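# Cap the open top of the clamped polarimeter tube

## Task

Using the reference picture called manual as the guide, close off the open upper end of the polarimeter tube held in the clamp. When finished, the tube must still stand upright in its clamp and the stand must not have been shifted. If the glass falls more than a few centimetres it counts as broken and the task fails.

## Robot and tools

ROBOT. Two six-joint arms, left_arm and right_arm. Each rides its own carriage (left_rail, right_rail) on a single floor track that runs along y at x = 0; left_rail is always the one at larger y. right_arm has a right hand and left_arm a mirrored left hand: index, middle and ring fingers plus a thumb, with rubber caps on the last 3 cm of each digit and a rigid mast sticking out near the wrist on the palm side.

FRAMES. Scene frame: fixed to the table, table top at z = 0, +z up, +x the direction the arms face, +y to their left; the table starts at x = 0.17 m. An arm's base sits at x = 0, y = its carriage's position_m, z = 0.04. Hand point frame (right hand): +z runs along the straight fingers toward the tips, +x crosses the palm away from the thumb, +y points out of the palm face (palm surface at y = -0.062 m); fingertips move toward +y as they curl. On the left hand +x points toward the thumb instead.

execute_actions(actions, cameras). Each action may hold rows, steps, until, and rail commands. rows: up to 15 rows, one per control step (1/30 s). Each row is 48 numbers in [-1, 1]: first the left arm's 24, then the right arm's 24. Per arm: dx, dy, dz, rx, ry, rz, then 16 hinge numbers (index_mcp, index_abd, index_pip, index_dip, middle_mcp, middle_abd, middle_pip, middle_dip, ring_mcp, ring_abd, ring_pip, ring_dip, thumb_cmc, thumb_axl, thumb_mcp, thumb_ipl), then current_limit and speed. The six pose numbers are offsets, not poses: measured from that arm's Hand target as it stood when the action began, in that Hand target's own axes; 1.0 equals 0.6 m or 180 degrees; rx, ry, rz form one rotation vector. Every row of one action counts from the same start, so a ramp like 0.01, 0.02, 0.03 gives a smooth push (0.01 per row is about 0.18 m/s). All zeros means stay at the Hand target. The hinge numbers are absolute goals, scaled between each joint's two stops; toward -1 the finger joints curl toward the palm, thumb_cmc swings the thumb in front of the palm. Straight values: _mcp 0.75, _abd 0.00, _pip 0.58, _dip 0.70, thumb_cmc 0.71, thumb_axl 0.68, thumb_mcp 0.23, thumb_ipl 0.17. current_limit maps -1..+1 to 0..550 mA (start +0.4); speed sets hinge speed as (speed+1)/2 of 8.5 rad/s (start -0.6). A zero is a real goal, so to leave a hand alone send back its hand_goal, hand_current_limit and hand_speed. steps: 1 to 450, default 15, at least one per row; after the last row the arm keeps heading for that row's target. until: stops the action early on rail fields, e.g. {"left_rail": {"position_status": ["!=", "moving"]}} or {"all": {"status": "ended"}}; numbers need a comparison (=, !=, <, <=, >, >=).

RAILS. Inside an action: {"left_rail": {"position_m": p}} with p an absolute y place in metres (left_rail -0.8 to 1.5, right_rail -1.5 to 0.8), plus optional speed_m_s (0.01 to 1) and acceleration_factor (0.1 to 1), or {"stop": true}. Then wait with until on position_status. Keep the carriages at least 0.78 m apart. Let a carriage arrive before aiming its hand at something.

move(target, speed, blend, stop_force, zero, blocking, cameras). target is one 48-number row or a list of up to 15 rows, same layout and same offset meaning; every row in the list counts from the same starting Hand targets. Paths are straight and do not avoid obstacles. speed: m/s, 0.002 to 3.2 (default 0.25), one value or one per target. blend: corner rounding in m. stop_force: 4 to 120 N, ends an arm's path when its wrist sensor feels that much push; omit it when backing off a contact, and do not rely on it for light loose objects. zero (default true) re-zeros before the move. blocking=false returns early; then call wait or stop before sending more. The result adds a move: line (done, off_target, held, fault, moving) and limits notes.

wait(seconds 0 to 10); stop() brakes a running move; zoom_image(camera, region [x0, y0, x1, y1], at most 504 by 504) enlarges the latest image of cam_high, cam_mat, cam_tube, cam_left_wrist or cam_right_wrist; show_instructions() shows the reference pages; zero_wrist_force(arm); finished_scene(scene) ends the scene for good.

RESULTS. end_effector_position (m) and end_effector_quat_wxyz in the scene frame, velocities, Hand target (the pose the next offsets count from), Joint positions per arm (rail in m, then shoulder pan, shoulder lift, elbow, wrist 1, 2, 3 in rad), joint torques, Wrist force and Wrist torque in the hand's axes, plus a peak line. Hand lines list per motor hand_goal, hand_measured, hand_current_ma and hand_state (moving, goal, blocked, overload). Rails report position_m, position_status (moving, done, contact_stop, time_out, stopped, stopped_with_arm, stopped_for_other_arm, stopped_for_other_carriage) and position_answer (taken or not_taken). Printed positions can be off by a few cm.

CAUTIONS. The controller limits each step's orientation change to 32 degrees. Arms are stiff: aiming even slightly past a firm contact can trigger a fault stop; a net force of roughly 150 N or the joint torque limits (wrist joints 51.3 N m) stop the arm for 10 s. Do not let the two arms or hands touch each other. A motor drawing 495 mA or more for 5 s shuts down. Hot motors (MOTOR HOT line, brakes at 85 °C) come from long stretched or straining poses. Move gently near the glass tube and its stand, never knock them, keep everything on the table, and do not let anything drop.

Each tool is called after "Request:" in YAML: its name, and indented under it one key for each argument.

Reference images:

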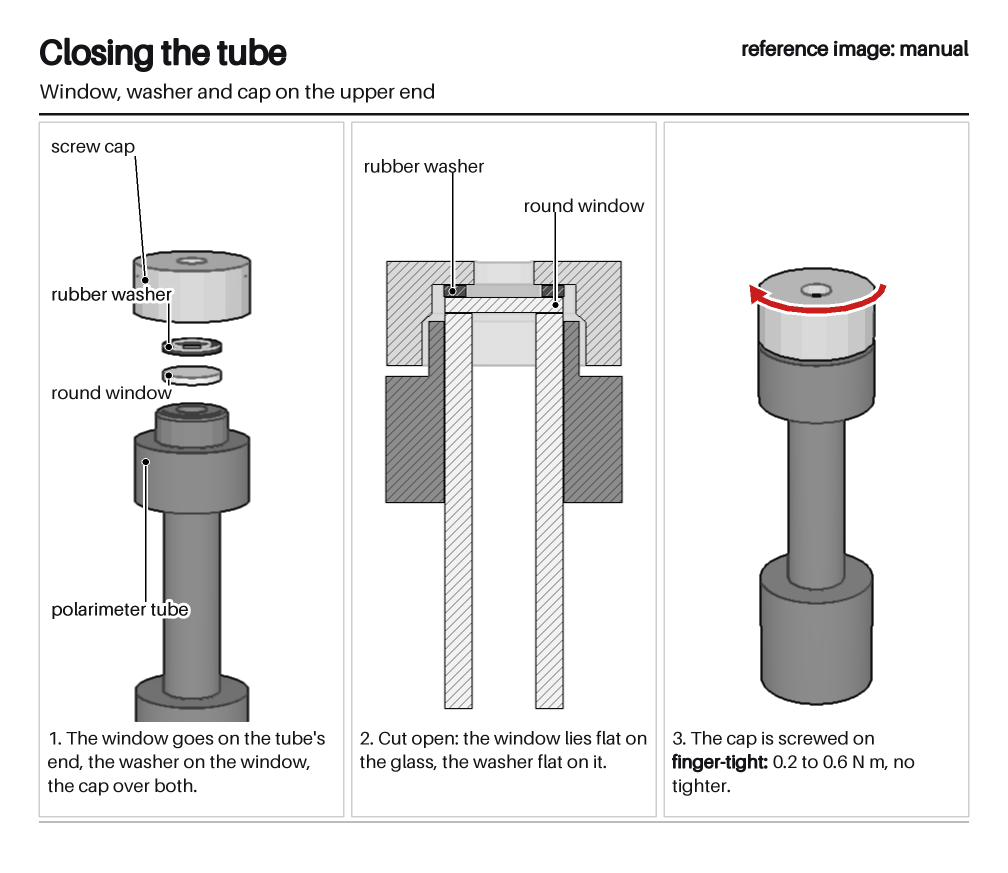

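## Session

Request:
execute_actions:
  actions: []

Request:
zoom_image:
  camera: "cam_tube"
  region: [220, 130, 400, 265]

Request:
zoom_image:
  camera: "cam_mat"
  region: [168, 126, 504, 378]

Scene clock: 0.00 s.
left_arm: end_effector_position=(+0.3781, +0.6986, +0.6699) hand_goal=(+0.754, +0.000, +0.576, +0.696, +0.754, +0.000, +0.576, +0.696, +0.754, +0.000, +0.576, +0.696, +0.714, +0.678, +0.226, +0.168) hand_measured=(+0.754, +0.000, +0.576, +0.696, +0.754, +0.000, +0.576, +0.696, +0.754, +0.000, +0.576, +0.696, +0.714, +0.678, +0.226, +0.168) hand_current_ma=(+0, +0, +0, +0, +0, +0, +0, +0, +0, +0, +0, +0, +0, +0, +0, +0) hand_state=(goal, goal, goal, goal, goal, goal, goal, goal, goal, goal, goal, goal, goal, goal, goal, goal) hand_current_limit=0.40 hand_speed=-0.60 end_effector_quat_wxyz=(+0.000, +1.000, +0.000, +0.000) | right_arm: end_effector_position=(+0.3781, -0.2792, +0.6699) hand_goal=(+0.754, +0.000, +0.576, +0.696, +0.754, +0.000, +0.576, +0.696, +0.754, +0.000, +0.576, +0.696, +0.714, +0.678, +0.226, +0.168) hand_measured=(+0.754, +0.000, +0.576, +0.696, +0.754, +0.000, +0.576, +0.696, +0.754, +0.000, +0.576, +0.696, +0.714, +0.678, +0.226, +0.168) hand_current_ma=(+0, +0, +0, +0, +0, +0, +0, +0, +0, +0, +0, +0, +0, +0, +0, +0) hand_state=(goal, goal, goal, goal, goal, goal, goal, goal, goal, goal, goal, goal, goal, goal, goal, goal) hand_current_limit=0.40 hand_speed=-0.60 end_effector_quat_wxyz=(+0.000, +0.000, +1.000, +0.000)
Joint positions: left_arm=[0.705 -0.281 -1.775 1.606 1.739 1.571 -1.851] | right_arm=[-0.443 -0.281 -1.775 1.606 1.739 1.571 1.29]
Joint velocities: within noise
Joint torques (N m): no reading
Wrist force (N): no reading
Wrist torque (N m): no reading
Wrist force, peak (N): no reading
Hand target: left_arm +0.3781, +0.6986, +0.6699; +0.000, +1.000, +0.000, +0.000 | right_arm +0.3781, -0.2792, +0.6699; +0.000, +0.000, +1.000, +0.000
left_rail: position_m=0.705 position_status=done
right_rail: position_m=-0.443 position_status=done

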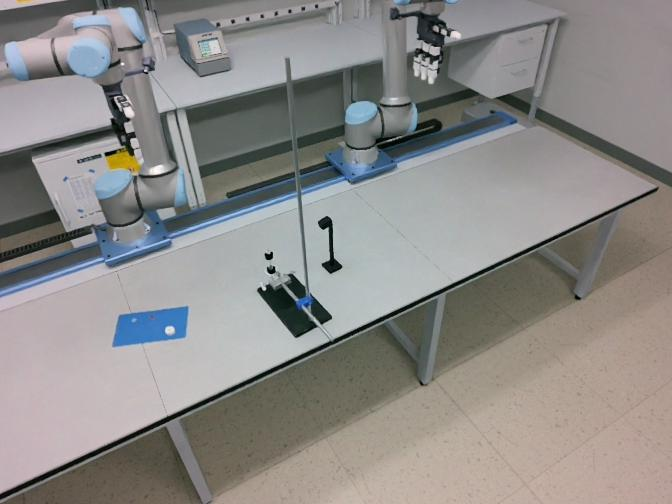

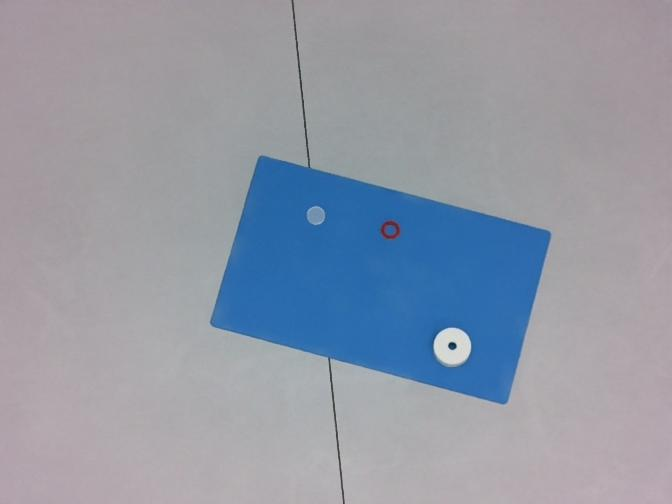

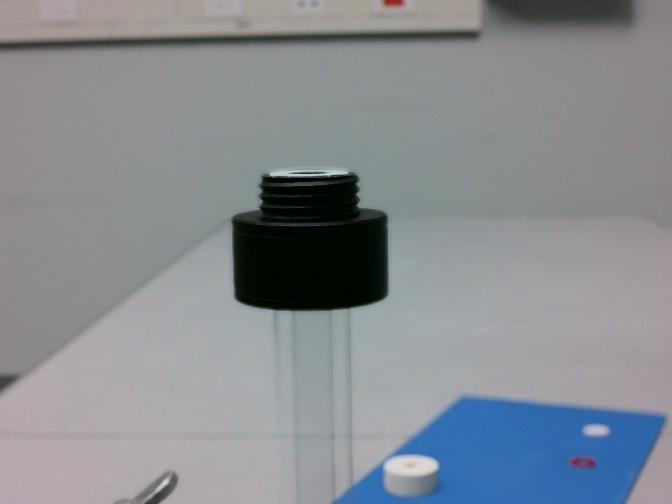

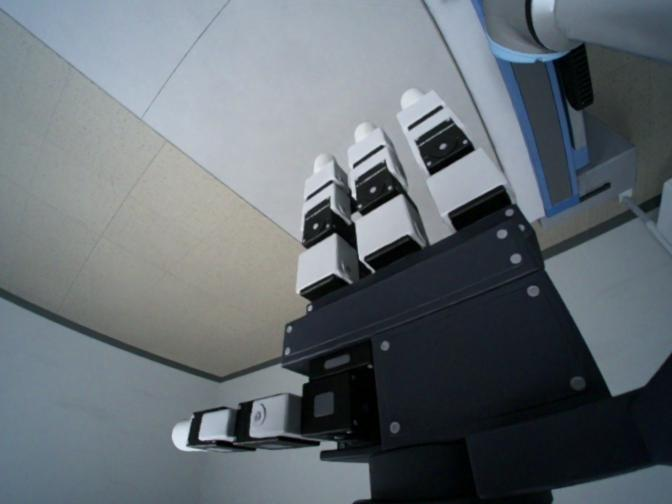

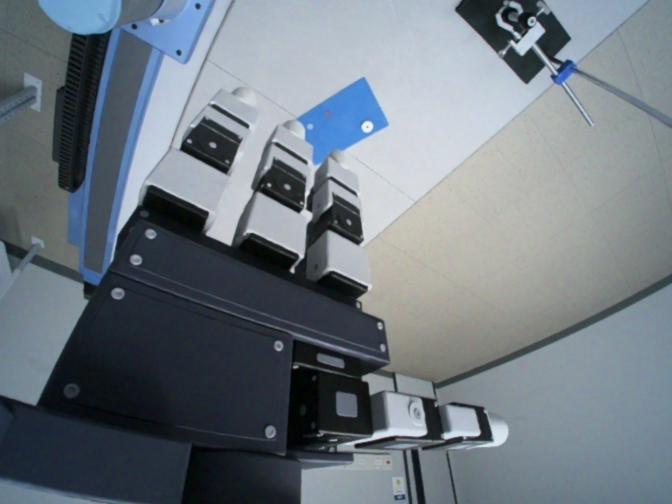

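Scaled by 2.800 from the camera's 672x504 image, which has a finer 960x720 frame.

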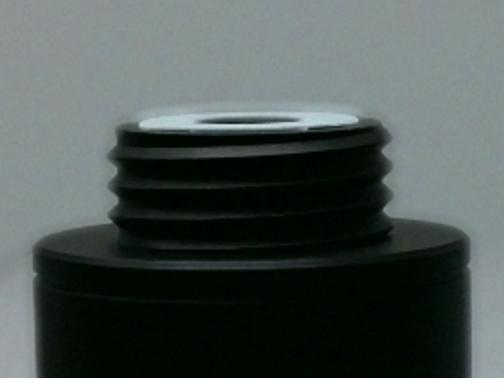

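Scaled by 1.500 from the camera's 672x504 image, which has a finer 960x720 frame.

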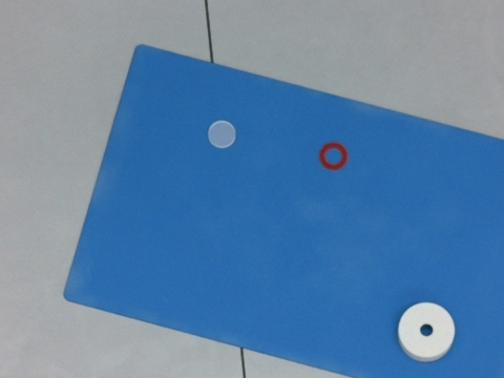

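Request:
zoom_image:
  camera: "cam_high"
  region: [230, 200, 370, 350]

Request:
zoom_image:
  camera: "cam_high"
  region: [90, 280, 230, 380]

Request:
zoom_image:
  camera: "cam_right_wrist"
  region: [430, 0, 620, 150]

Scaled by 3.360 from the camera's 672x504 image, which has a finer 960x720 frame.

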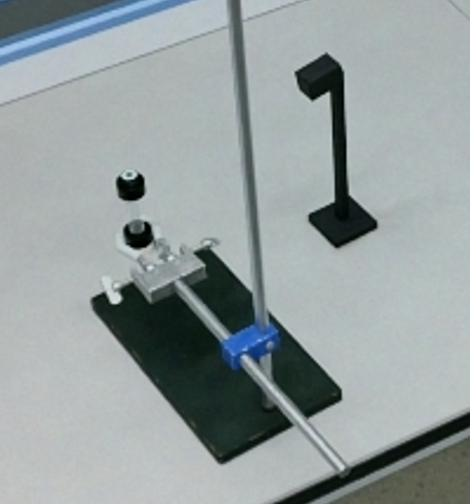

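Scaled by 3.600 from the camera's 672x504 image, which has a finer 960x720 frame.

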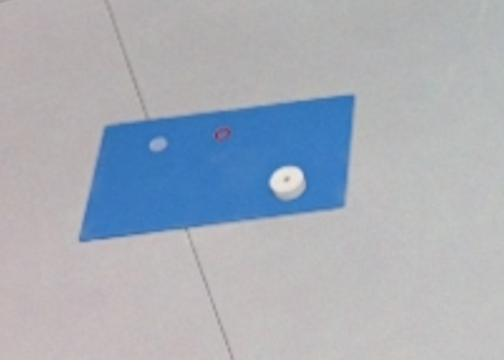

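Scaled by 2.653 from the camera's 672x504 image, which has a finer 960x720 frame.

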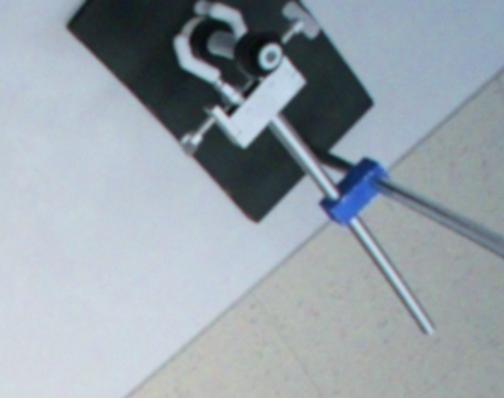

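Request:
execute_actions:
  actions:
    - {"right_rail":{"position_m":-0.115,"speed_m_s":0.3,"acceleration_factor":0.3},"rows":[[0,0,0,0,0,0,0.754,0,0.576,0.696,0.754,0,0.576,0.696,0.754,0,0.576,0.696,0.714,0.678,0.226,0.168,0.4,-0.6,0,0,0,0,0,0,0.753,0,-0.95,-0.7,0.753,0,-0.95,-0.7,0.753,0,-0.95,-0.7,-0.571,0.678,0.226,0.168,0.4,-0.6]],"steps":150,"until":{"right_rail":{"position_status":["!=","moving"]}}}
  cameras: ["cam_right_wrist"]

Scene clock: 53.50 s.
left_arm: end_effector_position=(+0.3781, +0.6986, +0.6699) hand_goal=(+0.754, +0.000, +0.576, +0.696, +0.754, +0.000, +0.576, +0.696, +0.754, +0.000, +0.576, +0.696, +0.714, +0.678, +0.226, +0.168) hand_measured=(+0.754, +0.000, +0.576, +0.696, +0.754, +0.000, +0.576, +0.696, +0.754, +0.000, +0.576, +0.696, +0.714, +0.678, +0.224, +0.168) hand_current_ma=(-4, +0, +3, +0, -4, +0, +3, +0, -4, +0, +3, +0, +1, -4, -13, -2) hand_state=(goal, goal, goal, goal, goal, goal, goal, goal, goal, goal, goal, goal, goal, goal, goal, goal) hand_current_limit=0.40 hand_speed=-0.60 end_effector_quat_wxyz=(+0.000, +1.000, +0.000, +0.000) | right_arm: end_effector_position=(+0.3781, +0.0488, +0.6699) hand_goal=(+0.754, +0.000, -0.950, -0.700, +0.754, +0.000, -0.950, -0.700, +0.754, +0.000, -0.950, -0.700, -0.570, +0.678, +0.226, +0.168) hand_measured=(+0.754, +0.000, -0.944, -0.698, +0.754, +0.000, -0.944, -0.698, +0.754, +0.000, -0.944, -0.698, -0.568, +0.678, +0.224, +0.168) hand_current_ma=(+0, +0, +4, +1, +0, +0, +4, +1, +0, +0, +4, +1, +1, +0, -1, +0) hand_state=(goal, goal, goal, goal, goal, goal, goal, goal, goal, goal, goal, goal, goal, goal, goal, goal) hand_current_limit=0.40 hand_speed=-0.60 end_effector_quat_wxyz=(+0.000, +0.000, +1.000, +0.000)
Joint positions: left_arm=[0.705 -0.281 -1.775 1.606 1.739 1.571 -1.851] | right_arm=[-0.115 -0.281 -1.775 1.606 1.739 1.571 1.29]
Joint torques (N m): left_arm=[-1.3 -17.86 -35.91 3.92 -0.3 -0.15] | right_arm=[-0.38 -19.72 -37.89 4.12 0.04 -0.04]
Wrist force (N): left_arm=[0.0 0.0 0.3] | right_arm=[0.1 0.2 -0.1]
Wrist torque (N m): left_arm=[-0.03 0.00 0.00] | right_arm=[0.12 -0.07 0.02]
Wrist force, peak (N): left_arm=[-0.3 0.1 0.6] | right_arm=[0.1 -0.9 0.0]
Hand target: left_arm +0.3781, +0.6986, +0.6699; +0.000, +1.000, +0.000, +0.000 | right_arm +0.3781, +0.0488, +0.6699; +0.000, +0.000, +1.000, +0.000
Off the commanded pose: left_arm 0.000 m, 0 deg | right_arm 0.000 m, 0 deg.
left_rail: position_m=0.705 position_status=done
right_rail: position_m=-0.115 speed_m_s=0.30 position_status=done
Images, in order (width x height): cam_right_wrist 672x504.

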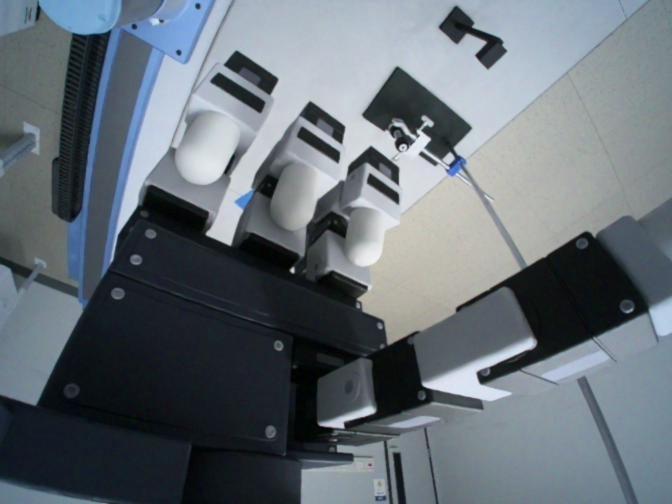

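Request:
zoom_image:
  camera: "cam_right_wrist"
  region: [370, 110, 450, 170]

Scaled by 6.300 from the camera's 672x504 image, which has a finer 960x720 frame.

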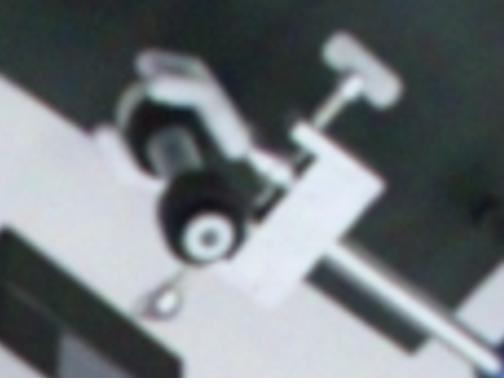

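Request:
move:
  target: [0,0,0,0,0,0,0.754,0,0.576,0.696,0.754,0,0.576,0.696,0.754,0,0.576,0.696,0.714,0.678,0.226,0.168,0.4,-0.6,-0.4207,-0.1755,0.4967,0,0,0,0.753,0,-0.95,-0.7,0.753,0,-0.95,-0.7,0.753,0,-0.95,-0.7,-0.571,0.678,0.226,0.168,0.4,-0.6]
  speed: 0.25
  cameras: ["cam_right_wrist","cam_mat"]

Request:
zoom_image:
  camera: "cam_right_wrist"
  region: [320, 20, 420, 95]

Request:
zoom_image:
  camera: "cam_mat"
  region: [270, 180, 440, 300]

Request:
zoom_image:
  camera: "cam_mat"
  region: [400, 300, 510, 400]

Scene clock: 67.60 s.
left_arm: end_effector_position=(+0.3781, +0.6986, +0.6699) hand_goal=(+0.754, +0.000, +0.576, +0.696, +0.754, +0.000, +0.576, +0.696, +0.754, +0.000, +0.576, +0.696, +0.714, +0.678, +0.226, +0.168) hand_measured=(+0.754, +0.000, +0.576, +0.696, +0.754, +0.000, +0.576, +0.696, +0.754, +0.000, +0.576, +0.696, +0.714, +0.678, +0.224, +0.168) hand_current_ma=(-4, +0, +3, +0, -4, +0, +3, +0, -4, +0, +3, +0, +1, -4, -13, -2) hand_state=(goal, goal, goal, goal, goal, goal, goal, goal, goal, goal, goal, goal, goal, goal, goal, goal) hand_current_limit=0.40 hand_speed=-0.60 end_effector_quat_wxyz=(+0.000, +1.000, +0.000, +0.000) | right_arm: end_effector_position=(+0.6303, -0.0564, +0.3721) hand_goal=(+0.754, +0.000, -0.950, -0.700, +0.754, +0.000, -0.950, -0.700, +0.754, +0.000, -0.950, -0.700, -0.570, +0.678, +0.226, +0.168) hand_measured=(+0.754, +0.000, -0.944, -0.698, +0.754, +0.000, -0.944, -0.698, +0.754, +0.000, -0.944, -0.698, -0.568, +0.678, +0.224, +0.168) hand_current_ma=(+0, +0, +4, +1, +0, +0, +4, +1, +0, +0, +4, +1, +1, +0, -1, +0) hand_state=(goal, goal, goal, goal, goal, goal, goal, goal, goal, goal, goal, goal, goal, goal, goal, goal) hand_current_limit=0.40 hand_speed=-0.60 end_effector_quat_wxyz=(+0.000, +0.000, +1.000, +0.000)
Joint positions: left_arm=[0.705 -0.281 -1.775 1.606 1.739 1.571 -1.851] | right_arm=[-0.115 -0.334 -1.299 1.642 1.228 1.571 1.237]
Joint torques (N m): left_arm=[-1.19 -17.54 -35.79 3.96 -0.15 -0.05] | right_arm=[15.75 -47.23 -43.29 0.89 -3.18 2.75]
Wrist force (N): left_arm=[0.1 0.1 0.5] | right_arm=[0.2 0.2 0.6]
Wrist torque (N m): left_arm=[-0.03 -0.01 0.01] | right_arm=[-0.03 -0.05 0.16]
Wrist force, peak (N): left_arm=[-0.3 0.2 0.7] | right_arm=[-0.5 -0.6 1.5]
Hand target: left_arm +0.3781, +0.6986, +0.6699; +0.000, +1.000, +0.000, +0.000 | right_arm +0.6305, -0.0564, +0.3719; +0.000, +0.000, +1.000, +0.000
Off the commanded pose: left_arm 0.000 m, 0 deg | right_arm 0.000 m, 0 deg.
left_rail: position_m=0.705 position_status=done
right_rail: position_m=-0.115 speed_m_s=0.30 position_status=done
move: done
Images, in order (width x height): cam_mat 672x504, cam_right_wrist 672x504.

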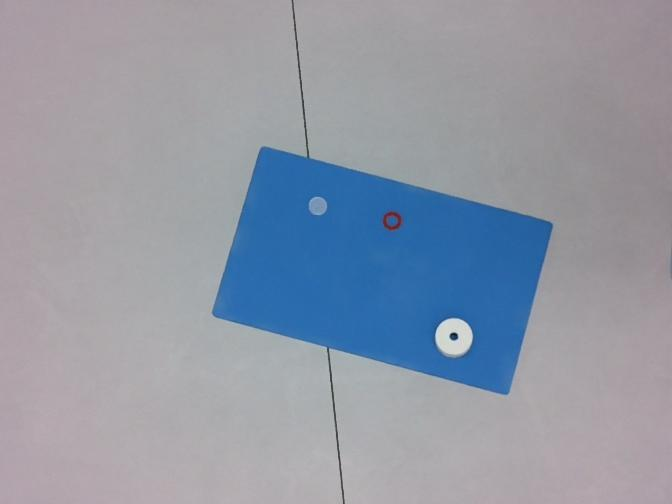

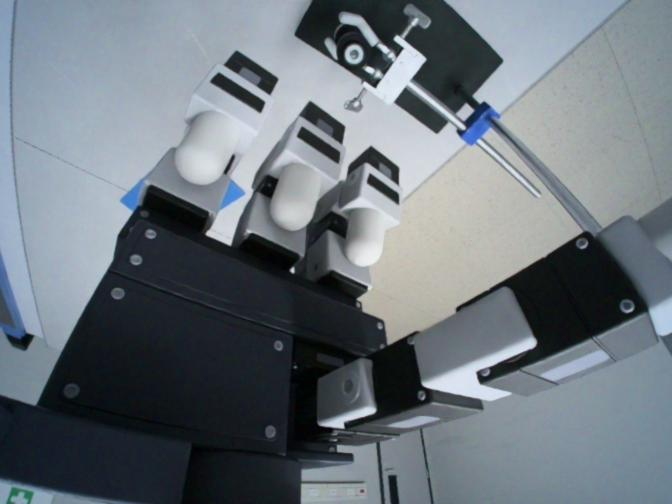

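Scaled by 5.040 from the camera's 672x504 image, which has a finer 960x720 frame.

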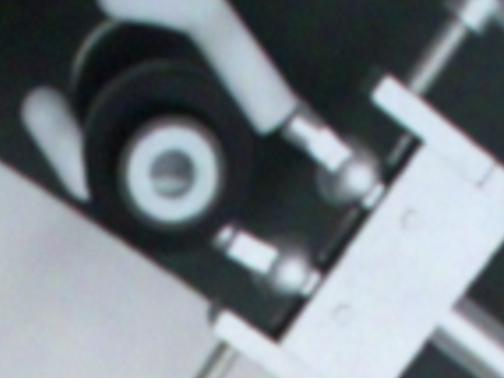

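Scaled by 2.965 from the camera's 672x504 image, which has a finer 960x720 frame.

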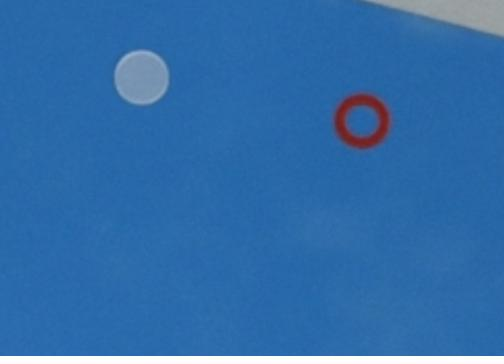

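Scaled by 4.582 from the camera's 672x504 image, which has a finer 960x720 frame.

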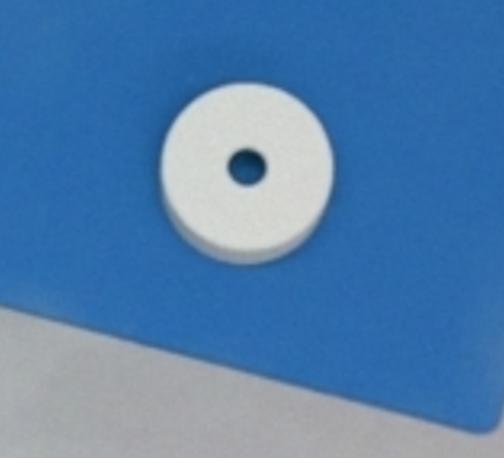

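Request:
move:
  target: [0,0,0,0,0,0,0.754,0,0.576,0.696,0.754,0,0.576,0.696,0.754,0,0.576,0.696,0.714,0.678,0.226,0.168,0.4,-0.6,0.0189,0.0007,0,0,0,0,0.753,0,-0.95,-0.7,0.753,0,-0.95,-0.7,0.753,0,-0.95,-0.7,-0.571,0.678,0.226,0.168,0.4,-0.6]
  speed: 0.1
  cameras: ["cam_right_wrist","cam_mat"]

Request:
zoom_image:
  camera: "cam_right_wrist"
  region: [320, 20, 420, 95]

Scene clock: 84.93 s.
left_arm: end_effector_position=(+0.3781, +0.6986, +0.6699) hand_goal=(+0.754, +0.000, +0.576, +0.696, +0.754, +0.000, +0.576, +0.696, +0.754, +0.000, +0.576, +0.696, +0.714, +0.678, +0.226, +0.168) hand_measured=(+0.754, +0.000, +0.576, +0.696, +0.754, +0.000, +0.576, +0.696, +0.754, +0.000, +0.576, +0.696, +0.714, +0.678, +0.224, +0.168) hand_current_ma=(-4, +0, +3, +0, -4, +0, +3, +0, -4, +0, +3, +0, +1, -4, -13, -2) hand_state=(goal, goal, goal, goal, goal, goal, goal, goal, goal, goal, goal, goal, goal, goal, goal, goal) hand_current_limit=0.40 hand_speed=-0.60 end_effector_quat_wxyz=(+0.000, +1.000, +0.000, +0.000) | right_arm: end_effector_position=(+0.6193, -0.0560, +0.3719) hand_goal=(+0.754, +0.000, -0.950, -0.700, +0.754, +0.000, -0.950, -0.700, +0.754, +0.000, -0.950, -0.700, -0.570, +0.678, +0.226, +0.168) hand_measured=(+0.754, +0.000, -0.944, -0.698, +0.754, +0.000, -0.944, -0.698, +0.754, +0.000, -0.944, -0.698, -0.568, +0.678, +0.224, +0.168) hand_current_ma=(+0, +0, +4, +1, +0, +0, +4, +1, +0, +0, +4, +1, +1, +0, -1, +0) hand_state=(goal, goal, goal, goal, goal, goal, goal, goal, goal, goal, goal, goal, goal, goal, goal, goal) hand_current_limit=0.40 hand_speed=-0.60 end_effector_quat_wxyz=(+0.000, +0.000, +1.000, +0.000)
Joint positions: left_arm=[0.705 -0.281 -1.775 1.606 1.739 1.571 -1.851] | right_arm=[-0.115 -0.34 -1.317 1.666 1.222 1.571 1.231]
Joint torques (N m): left_arm=[-1.06 -17.03 -35.91 4.18 -0.23 -0.18] | right_arm=[-14.54 -70.23 -31.94 1.44 -0.77 -2.41]
Wrist force (N): left_arm=[-0.2 0.0 0.2] | right_arm=[0.3 -0.2 0.2]
Wrist torque (N m): left_arm=[-0.01 0.02 -0.02] | right_arm=[-0.06 -0.06 0.15]
Wrist force, peak (N): left_arm=[-0.4 0.2 0.4] | right_arm=[0.9 0.0 -0.2]
Hand target: left_arm +0.3781, +0.6986, +0.6699; +0.000, +1.000, +0.000, +0.000 | right_arm +0.6192, -0.0560, +0.3719; +0.000, +0.000, +1.000, +0.000
Off the commanded pose: left_arm 0.000 m, 0 deg | right_arm 0.000 m, 0 deg.
left_rail: position_m=0.705 position_status=done
right_rail: position_m=-0.115 speed_m_s=0.30 position_status=done
move: done
Images, in order (width x height): cam_mat 672x504, cam_right_wrist 672x504.

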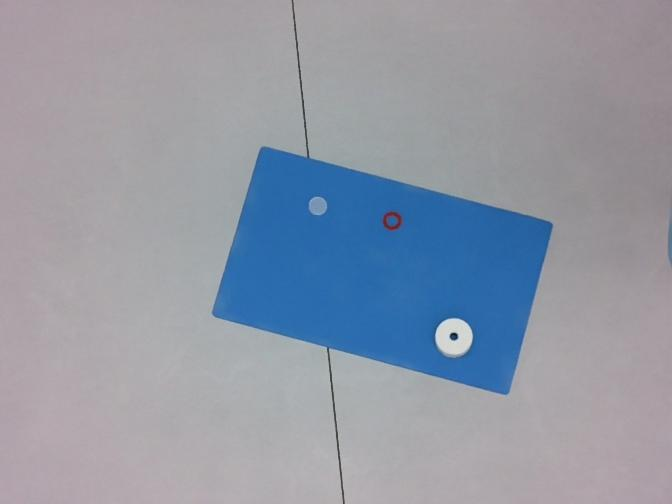

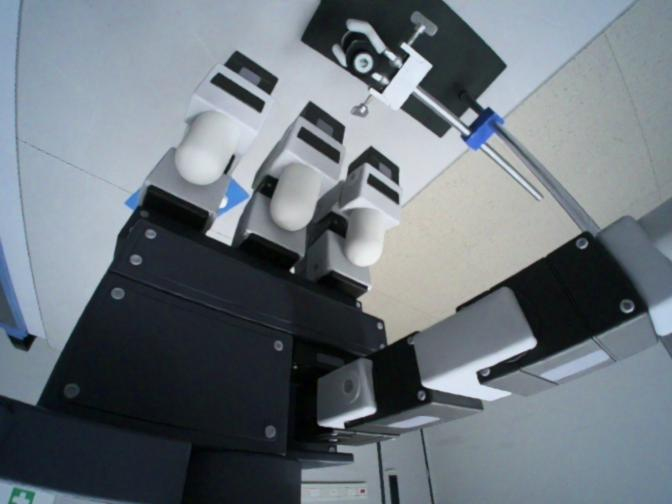

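Scaled by 5.040 from the camera's 672x504 image, which has a finer 960x720 frame.

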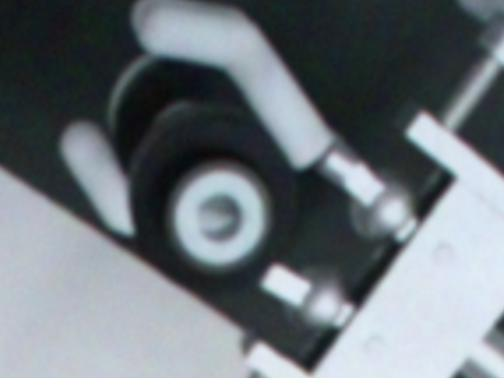

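Request:
move:
  target:
    - [0,0,0,0,0,0,0.754,0,0.576,0.696,0.754,0,0.576,0.696,0.754,0,0.576,0.696,0.714,0.678,0.226,0.168,0.4,-0.6,0.16,-0.45,0.0,0,0,0,0.753,0,-0.95,-0.7,0.753,0,-0.95,-0.7,0.753,0,-0.95,-0.7,-0.571,0.678,0.226,0.168,0.4,-0.6]
    - [0,0,0,0,0,0,0.754,0,0.576,0.696,0.754,0,0.576,0.696,0.754,0,0.576,0.696,0.714,0.678,0.226,0.168,0.4,-0.6,0.2525,-0.7128,0.25,0,0,0,0.753,0.05,0.577,-0.652,0.753,-0.05,0.577,-0.652,0.753,0,-0.95,-0.7,-0.571,0.678,0.226,0.168,0.4,-0.6]
  speed: 0.25
  blend: [0.06, 0]
  cameras: ["cam_right_wrist","cam_mat"]

Scene clock: 103.67 s.
left_arm: end_effector_position=(+0.3781, +0.6986, +0.6699) hand_goal=(+0.754, +0.000, +0.576, +0.696, +0.754, +0.000, +0.576, +0.696, +0.754, +0.000, +0.576, +0.696, +0.714, +0.678, +0.226, +0.168) hand_measured=(+0.754, +0.000, +0.576, +0.696, +0.754, +0.000, +0.576, +0.696, +0.754, +0.000, +0.576, +0.696, +0.714, +0.678, +0.224, +0.168) hand_current_ma=(-4, +0, +3, +0, -4, +0, +3, +0, -4, +0, +3, +0, +1, -4, -13, -2) hand_state=(goal, goal, goal, goal, goal, goal, goal, goal, goal, goal, goal, goal, goal, goal, goal, goal) hand_current_limit=0.40 hand_speed=-0.60 end_effector_quat_wxyz=(+0.000, +1.000, +0.000, +0.000) | right_arm: end_effector_position=(+0.4677, -0.4837, +0.2219) hand_goal=(+0.754, +0.050, +0.578, -0.652, +0.754, -0.050, +0.578, -0.652, +0.754, +0.000, -0.950, -0.700, -0.570, +0.678, +0.226, +0.168) hand_measured=(+0.754, +0.046, +0.576, -0.654, +0.754, -0.046, +0.576, -0.654, +0.754, +0.000, -0.944, -0.698, -0.568, +0.678, +0.224, +0.168) hand_current_ma=(+0, -1, -1, -1, +0, +1, -1, -1, +0, +0, +4, +1, +1, +0, -1, +0) hand_state=(goal, goal, goal, goal, goal, goal, goal, goal, goal, goal, goal, goal, goal, goal, goal, goal) hand_current_limit=0.40 hand_speed=-0.60 end_effector_quat_wxyz=(+0.000, +0.000, +1.000, +0.000)
Joint positions: left_arm=[0.705 -0.281 -1.775 1.606 1.739 1.571 -1.851] | right_arm=[-0.115 -1.073 -1.148 1.723 0.995 1.571 0.498]
Joint torques (N m): left_arm=[-1.77 -16.97 -35.8 4.11 -0.39 -0.28] | right_arm=[-16.59 -55.13 -37.92 1.69 -3.01 -2.63]
Wrist force (N): left_arm=[-0.3 0.1 0.1] | right_arm=[-1.0 0.4 0.6]
Wrist torque (N m): left_arm=[0.00 0.04 -0.03] | right_arm=[0.10 0.05 0.11]
Wrist force, peak (N): left_arm=[-0.6 0.1 0.1] | right_arm=[-0.3 -1.2 1.8]
Hand target: left_arm +0.3781, +0.6986, +0.6699; +0.000, +1.000, +0.000, +0.000 | right_arm +0.4677, -0.4837, +0.2219; +0.000, +0.000, +1.000, +0.000
Off the commanded pose: left_arm 0.000 m, 0 deg | right_arm 0.000 m, 0 deg.
left_rail: position_m=0.705 position_status=done
right_rail: position_m=-0.115 speed_m_s=0.30 position_status=done
move: done
Images, in order (width x height): cam_mat 672x504, cam_right_wrist 672x504.

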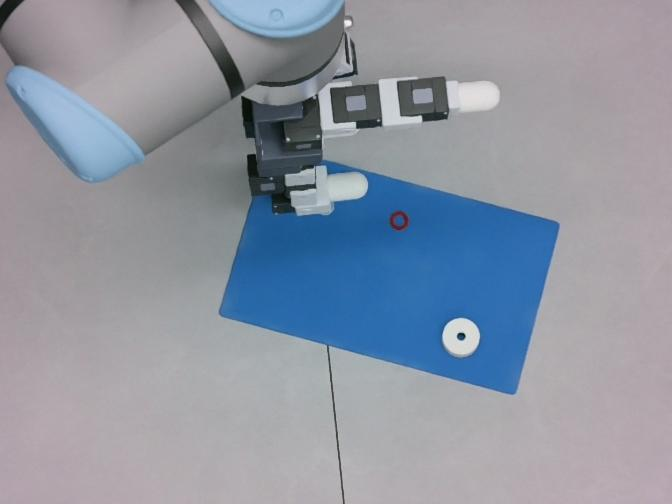

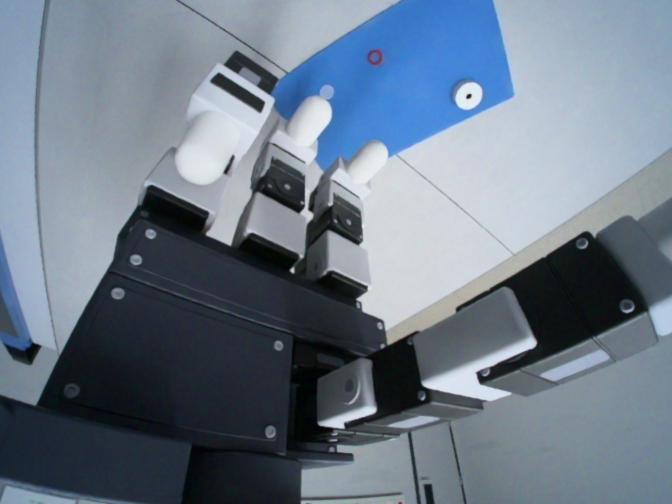

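Request:
zoom_image:
  camera: "cam_right_wrist"
  region: [300, 60, 400, 135]

Scaled by 5.040 from the camera's 672x504 image, which has a finer 960x720 frame.

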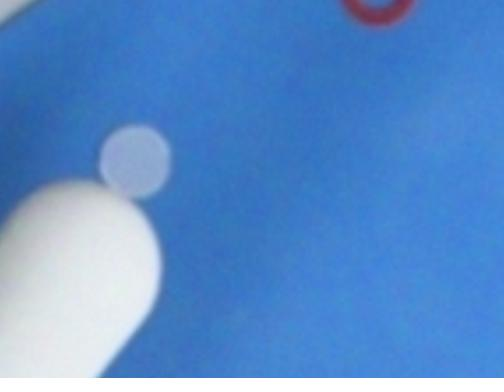

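Request:
move:
  target: [0,0,0,0,0,0,0.754,0,0.576,0.696,0.754,0,0.576,0.696,0.754,0,0.576,0.696,0.714,0.678,0.226,0.168,0.4,-0.6,-0.0017,0.0075,0.1698,0,0,0,0.753,0.05,0.577,-0.652,0.753,-0.05,0.577,-0.652,0.753,0,-0.95,-0.7,-0.571,0.678,0.226,0.168,0.4,-0.9]
  speed: 0.1
  cameras: ["cam_right_wrist"]

Request:
zoom_image:
  camera: "cam_right_wrist"
  region: [270, 100, 370, 175]

Scene clock: 118.57 s.
left_arm: end_effector_position=(+0.3781, +0.6986, +0.6699) hand_goal=(+0.754, +0.000, +0.576, +0.696, +0.754, +0.000, +0.576, +0.696, +0.754, +0.000, +0.576, +0.696, +0.714, +0.678, +0.226, +0.168) hand_measured=(+0.754, +0.000, +0.576, +0.696, +0.754, +0.000, +0.576, +0.696, +0.754, +0.000, +0.576, +0.696, +0.714, +0.678, +0.224, +0.168) hand_current_ma=(-4, +0, +3, +0, -4, +0, +3, +0, -4, +0, +3, +0, +1, -4, -13, -2) hand_state=(goal, goal, goal, goal, goal, goal, goal, goal, goal, goal, goal, goal, goal, goal, goal, goal) hand_current_limit=0.40 hand_speed=-0.60 end_effector_quat_wxyz=(+0.000, +1.000, +0.000, +0.000) | right_arm: end_effector_position=(+0.4687, -0.4792, +0.1202) hand_goal=(+0.754, +0.050, +0.578, -0.652, +0.754, -0.050, +0.578, -0.652, +0.754, +0.000, -0.950, -0.700, -0.570, +0.678, +0.226, +0.168) hand_measured=(+0.754, +0.046, +0.576, -0.654, +0.754, -0.046, +0.576, -0.654, +0.754, +0.000, -0.944, -0.698, -0.568, +0.678, +0.224, +0.168) hand_current_ma=(+0, -1, -1, -1, +0, +1, -1, -1, +0, +0, +4, +1, +1, +0, -1, +0) hand_state=(goal, goal, goal, goal, goal, goal, goal, goal, goal, goal, goal, goal, goal, goal, goal, goal) hand_current_limit=0.40 hand_speed=-0.90 end_effector_quat_wxyz=(+0.000, +0.000, +1.000, +0.000)
Joint positions: left_arm=[0.705 -0.281 -1.775 1.606 1.739 1.571 -1.851] | right_arm=[-0.115 -1.068 -1.048 1.787 0.832 1.571 0.503]
Joint torques (N m): left_arm=[-0.72 -17.31 -35.54 3.97 -0.69 -0.08] | right_arm=[15.41 -57.03 -18.6 0.89 1.59 2.4]
Wrist force (N): left_arm=[0.1 0.2 0.2] | right_arm=[-1.2 0.3 0.4]
Wrist torque (N m): left_arm=[0.02 -0.01 -0.01] | right_arm=[0.08 0.09 -0.14]
Wrist force, peak (N): left_arm=[-0.3 0.4 0.3] | right_arm=[-0.7 0.7 1.6]
Hand target: left_arm +0.3781, +0.6986, +0.6699; +0.000, +1.000, +0.000, +0.000 | right_arm +0.4687, -0.4792, +0.1200; +0.000, +0.000, +1.000, +0.000
Off the commanded pose: left_arm 0.000 m, 0 deg | right_arm 0.000 m, 0 deg.
left_rail: position_m=0.705 position_status=done
right_rail: position_m=-0.115 speed_m_s=0.30 position_status=done
move: done
Images, in order (width x height): cam_right_wrist 672x504.

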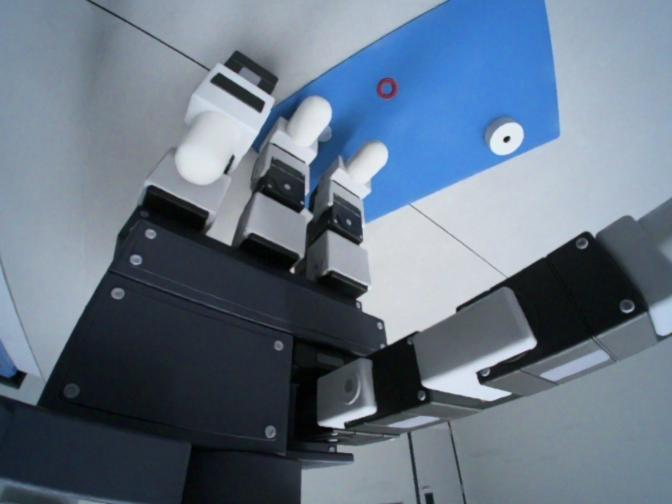

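Scaled by 5.040 from the camera's 672x504 image, which has a finer 960x720 frame.

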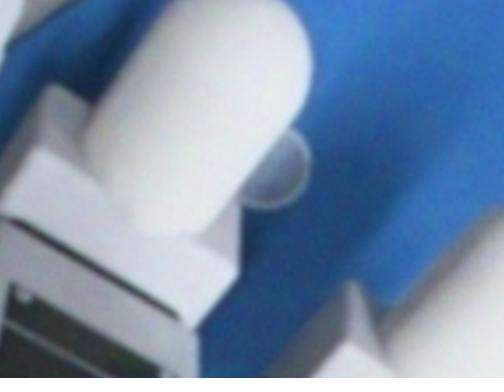

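Request:
move:
  target: [0,0,0,0,0,0,0.754,0,0.576,0.696,0.754,0,0.576,0.696,0.754,0,0.576,0.696,0.714,0.678,0.226,0.168,0.4,-0.6,0.0038,0.0027,0.0367,0,0,0,0.753,0.05,0.577,-0.652,0.753,-0.05,0.577,-0.652,0.753,0,-0.95,-0.7,-0.571,0.678,0.226,0.168,0.4,-0.9]
  speed: 0.05
  cameras: ["cam_right_wrist"]

Request:
zoom_image:
  camera: "cam_right_wrist"
  region: [270, 100, 370, 175]

Scene clock: 125.53 s.
left_arm: end_effector_position=(+0.3781, +0.6986, +0.6699) hand_goal=(+0.754, +0.000, +0.576, +0.696, +0.754, +0.000, +0.576, +0.696, +0.754, +0.000, +0.576, +0.696, +0.714, +0.678, +0.226, +0.168) hand_measured=(+0.754, +0.000, +0.576, +0.696, +0.754, +0.000, +0.576, +0.696, +0.754, +0.000, +0.576, +0.696, +0.714, +0.678, +0.224, +0.168) hand_current_ma=(-4, +0, +3, +0, -4, +0, +3, +0, -4, +0, +3, +0, +1, -4, -13, -2) hand_state=(goal, goal, goal, goal, goal, goal, goal, goal, goal, goal, goal, goal, goal, goal, goal, goal) hand_current_limit=0.40 hand_speed=-0.60 end_effector_quat_wxyz=(+0.000, +1.000, +0.000, +0.000) | right_arm: end_effector_position=(+0.4665, -0.4776, +0.0982) hand_goal=(+0.754, +0.050, +0.578, -0.652, +0.754, -0.050, +0.578, -0.652, +0.754, +0.000, -0.950, -0.700, -0.570, +0.678, +0.226, +0.168) hand_measured=(+0.754, +0.046, +0.576, -0.654, +0.754, -0.046, +0.576, -0.654, +0.754, +0.000, -0.944, -0.698, -0.568, +0.678, +0.224, +0.168) hand_current_ma=(+0, -1, -1, -1, +0, +1, -1, -1, +0, +0, +4, +1, +1, +0, -1, +0) hand_state=(goal, goal, goal, goal, goal, goal, goal, goal, goal, goal, goal, goal, goal, goal, goal, goal) hand_current_limit=0.40 hand_speed=-0.90 end_effector_quat_wxyz=(+0.000, +0.000, +1.000, +0.000)
Joint positions: left_arm=[0.705 -0.281 -1.775 1.606 1.739 1.571 -1.851] | right_arm=[-0.115 -1.07 -1.026 1.802 0.796 1.571 0.501]
Joint torques (N m): left_arm=[-1.32 -17.5 -35.78 4.07 -0.34 -0.01] | right_arm=[-17.2 -61.55 -18.59 1.06 1.65 -2.42]
Wrist force (N): left_arm=[-0.1 0.2 0.5] | right_arm=[-0.9 0.2 0.1]
Wrist torque (N m): left_arm=[-0.02 0.02 -0.02] | right_arm=[0.10 0.10 0.09]
Wrist force, peak (N): left_arm=[-0.6 0.2 0.1] | right_arm=[-1.2 0.8 0.8]
Hand target: left_arm +0.3781, +0.6986, +0.6699; +0.000, +1.000, +0.000, +0.000 | right_arm +0.4664, -0.4776, +0.0980; +0.000, +0.000, +1.000, +0.000
Off the commanded pose: left_arm 0.000 m, 0 deg | right_arm 0.000 m, 0 deg.
left_rail: position_m=0.705 position_status=done
right_rail: position_m=-0.115 speed_m_s=0.30 position_status=done
move: done
Images, in order (width x height): cam_right_wrist 672x504.

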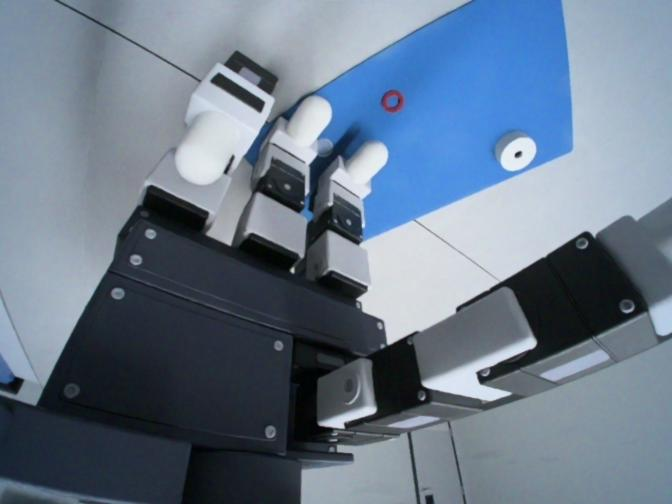

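Scaled by 5.040 from the camera's 672x504 image, which has a finer 960x720 frame.

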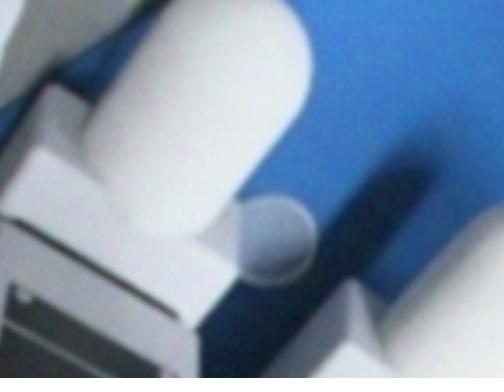

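Request:
move:
  target: [0,0,0,0,0,0,0.754,0,0.576,0.696,0.754,0,0.576,0.696,0.754,0,0.576,0.696,0.714,0.678,0.226,0.168,0.4,-0.6,0.0003,0.0012,0.0198,0,0,0,0.753,0.05,0.577,-0.652,0.753,-0.05,0.577,-0.652,0.753,0,-0.95,-0.7,-0.571,0.678,0.226,0.168,0.4,-0.9]
  speed: 0.008
  stop_force: 5
  cameras: ["cam_right_wrist"]

Request:
zoom_image:
  camera: "cam_right_wrist"
  region: [270, 100, 370, 175]

Scene clock: 133.37 s.
left_arm: end_effector_position=(+0.3781, +0.6986, +0.6699) hand_goal=(+0.754, +0.000, +0.576, +0.696, +0.754, +0.000, +0.576, +0.696, +0.754, +0.000, +0.576, +0.696, +0.714, +0.678, +0.226, +0.168) hand_measured=(+0.754, +0.000, +0.576, +0.696, +0.754, +0.000, +0.576, +0.696, +0.754, +0.000, +0.576, +0.696, +0.714, +0.678, +0.224, +0.168) hand_current_ma=(-4, +0, +3, +0, -4, +0, +3, +0, -4, +0, +3, +0, +1, -4, -13, -2) hand_state=(goal, goal, goal, goal, goal, goal, goal, goal, goal, goal, goal, goal, goal, goal, goal, goal) hand_current_limit=0.40 hand_speed=-0.60 end_effector_quat_wxyz=(+0.000, +1.000, +0.000, +0.000) | right_arm: end_effector_position=(+0.4663, -0.4769, +0.0867) hand_goal=(+0.754, +0.050, +0.578, -0.652, +0.754, -0.050, +0.578, -0.652, +0.754, +0.000, -0.950, -0.700, -0.570, +0.678, +0.226, +0.168) hand_measured=(+0.754, +0.046, +0.576, -0.652, +0.754, -0.046, +0.576, -0.652, +0.754, +0.000, -0.944, -0.698, -0.568, +0.678, +0.224, +0.168) hand_current_ma=(+0, -1, +0, +0, +0, +1, +0, +0, +0, +0, +4, +1, +1, +0, -1, +0) hand_state=(goal, goal, goal, goal, goal, goal, goal, goal, goal, goal, goal, goal, goal, goal, goal, goal) hand_current_limit=0.40 hand_speed=-0.90 end_effector_quat_wxyz=(+0.000, +0.000, +1.000, +0.000)
Joint positions: left_arm=[0.705 -0.281 -1.775 1.606 1.739 1.571 -1.851] | right_arm=[-0.115 -1.069 -1.013 1.807 0.777 1.571 0.501]
Joint torques (N m): left_arm=[-0.9 -17.17 -35.25 4.21 -0.58 0] | right_arm=[11.2 -81.48 -28.47 6.12 -2.08 2.04]
Wrist force (N): left_arm=[-0.2 0.1 0.2] | right_arm=[-1.1 0.5 -7.3]
Wrist torque (N m): left_arm=[-0.01 0.02 -0.02] | right_arm=[0.65 0.11 0.02]
Wrist force, peak (N): left_arm=[0.0 0.4 0.5] | right_arm=[-0.8 0.8 -8.7]
Hand target: left_arm +0.3781, +0.6986, +0.6699; +0.000, +1.000, +0.000, +0.000 | right_arm +0.4663, -0.4769, +0.0867; +0.000, +0.000, +1.000, +0.000 (not the last commanded pose)
Off the commanded pose: left_arm 0.000 m, 0 deg | right_arm 0.001 m, 0 deg.
left_rail: position_m=0.705 position_status=done
right_rail: position_m=-0.115 speed_m_s=0.30 position_status=done
move: contact (right_arm)
Images, in order (width x height): cam_right_wrist 672x504.

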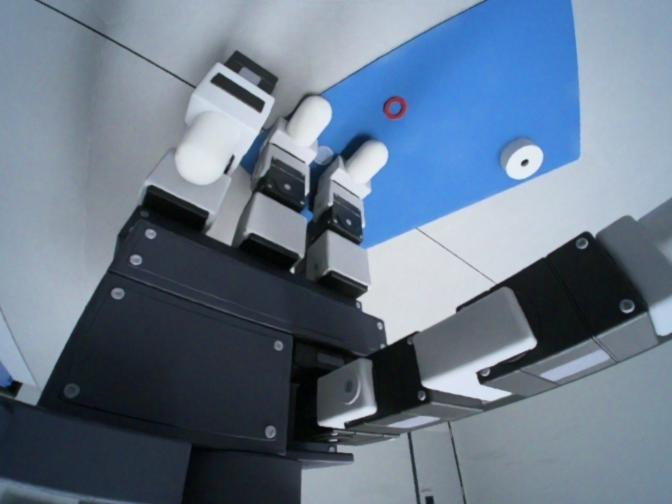

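Scaled by 5.040 from the camera's 672x504 image, which has a finer 960x720 frame.

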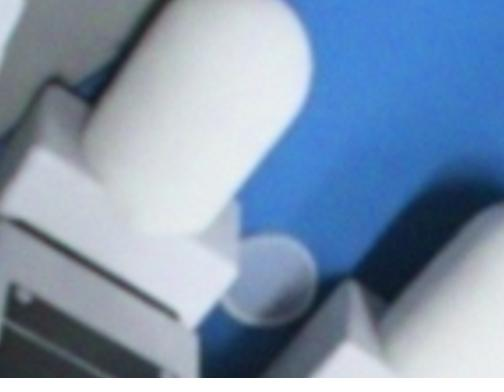

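Request:
execute_actions:
  actions:
    - {"rows":[[0,0,0,0,0,0,0.754,0,0.576,0.696,0.754,0,0.576,0.696,0.754,0,0.576,0.696,0.714,0.678,0.226,0.168,0.4,-0.6,0,0,-0.0003,0,0,0,0.753,0.0,0.577,-0.652,0.753,0.0,0.577,-0.652,0.753,0,-0.95,-0.7,-0.571,0.678,0.226,0.168,0.4,-0.95]],"steps":45}
  cameras: ["cam_right_wrist"]

Request:
zoom_image:
  camera: "cam_right_wrist"
  region: [270, 100, 370, 175]

Scene clock: 139.70 s.
left_arm: end_effector_position=(+0.3781, +0.6986, +0.6699) hand_goal=(+0.754, +0.000, +0.576, +0.696, +0.754, +0.000, +0.576, +0.696, +0.754, +0.000, +0.576, +0.696, +0.714, +0.678, +0.226, +0.168) hand_measured=(+0.754, +0.000, +0.576, +0.696, +0.754, +0.000, +0.576, +0.696, +0.754, +0.000, +0.576, +0.696, +0.714, +0.678, +0.224, +0.168) hand_current_ma=(-4, +0, +3, +0, -4, +0, +3, +0, -4, +0, +3, +0, +1, -4, -13, -2) hand_state=(goal, goal, goal, goal, goal, goal, goal, goal, goal, goal, goal, goal, goal, goal, goal, goal) hand_current_limit=0.40 hand_speed=-0.60 end_effector_quat_wxyz=(+0.000, +1.000, +0.000, +0.000) | right_arm: end_effector_position=(+0.4663, -0.4769, +0.0869) hand_goal=(+0.754, +0.000, +0.578, -0.652, +0.754, +0.000, +0.578, -0.652, +0.754, +0.000, -0.950, -0.700, -0.570, +0.678, +0.226, +0.168) hand_measured=(+0.754, +0.010, +0.576, -0.652, +0.754, -0.010, +0.576, -0.652, +0.754, +0.000, -0.944, -0.698, -0.568, +0.678, +0.224, +0.168) hand_current_ma=(+0, +6, +0, +0, +0, -7, +0, +0, +0, +0, +4, +1, +1, +0, -1, +0) hand_state=(goal, goal, goal, goal, goal, goal, goal, goal, goal, goal, goal, goal, goal, goal, goal, goal) hand_current_limit=0.40 hand_speed=-0.95 end_effector_quat_wxyz=(+0.000, +0.000, +1.000, +0.000)
Joint positions: left_arm=[0.705 -0.281 -1.775 1.606 1.739 1.571 -1.851] | right_arm=[-0.115 -1.069 -1.014 1.807 0.778 1.571 0.501]
Joint torques (N m): left_arm=[-2.06 -16.5 -35.56 4.21 -0.85 -0.3] | right_arm=[-2.09 -85.17 -31.65 6.83 1.6 0.41]
Wrist force (N): left_arm=[-0.1 0.3 0.2] | right_arm=[-0.5 0.0 0.4]
Wrist torque (N m): left_arm=[0.02 0.02 -0.02] | right_arm=[0.07 0.05 0.06]
Wrist force, peak (N): left_arm=[0.2 0.1 0.7] | right_arm=[-0.9 0.4 -7.4]
Hand target: left_arm +0.3781, +0.6986, +0.6699; +0.000, +1.000, +0.000, +0.000 | right_arm +0.4663, -0.4769, +0.0869; +0.000, +0.000, +1.000, +0.000
Off the commanded pose: left_arm 0.000 m, 0 deg | right_arm 0.000 m, 0 deg.
left_rail: position_m=0.705 position_status=done
right_rail: position_m=-0.115 speed_m_s=0.30 position_status=done
Images, in order (width x height): cam_right_wrist 672x504.

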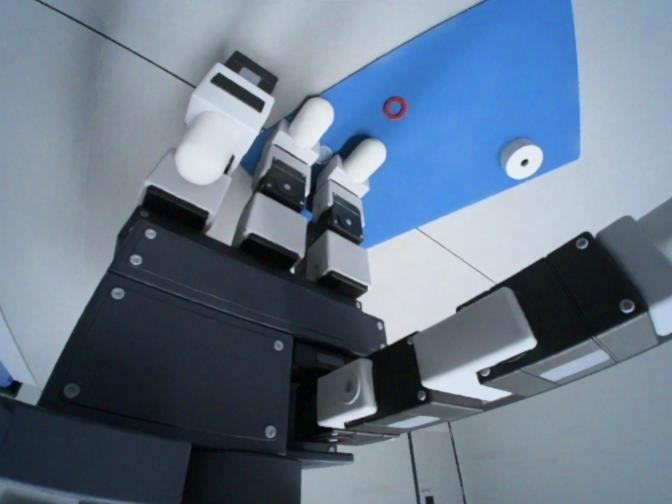

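Scaled by 5.040 from the camera's 672x504 image, which has a finer 960x720 frame.

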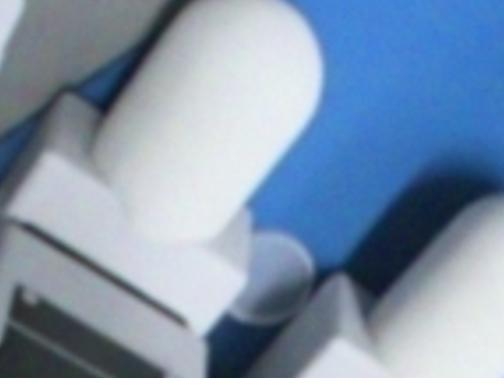

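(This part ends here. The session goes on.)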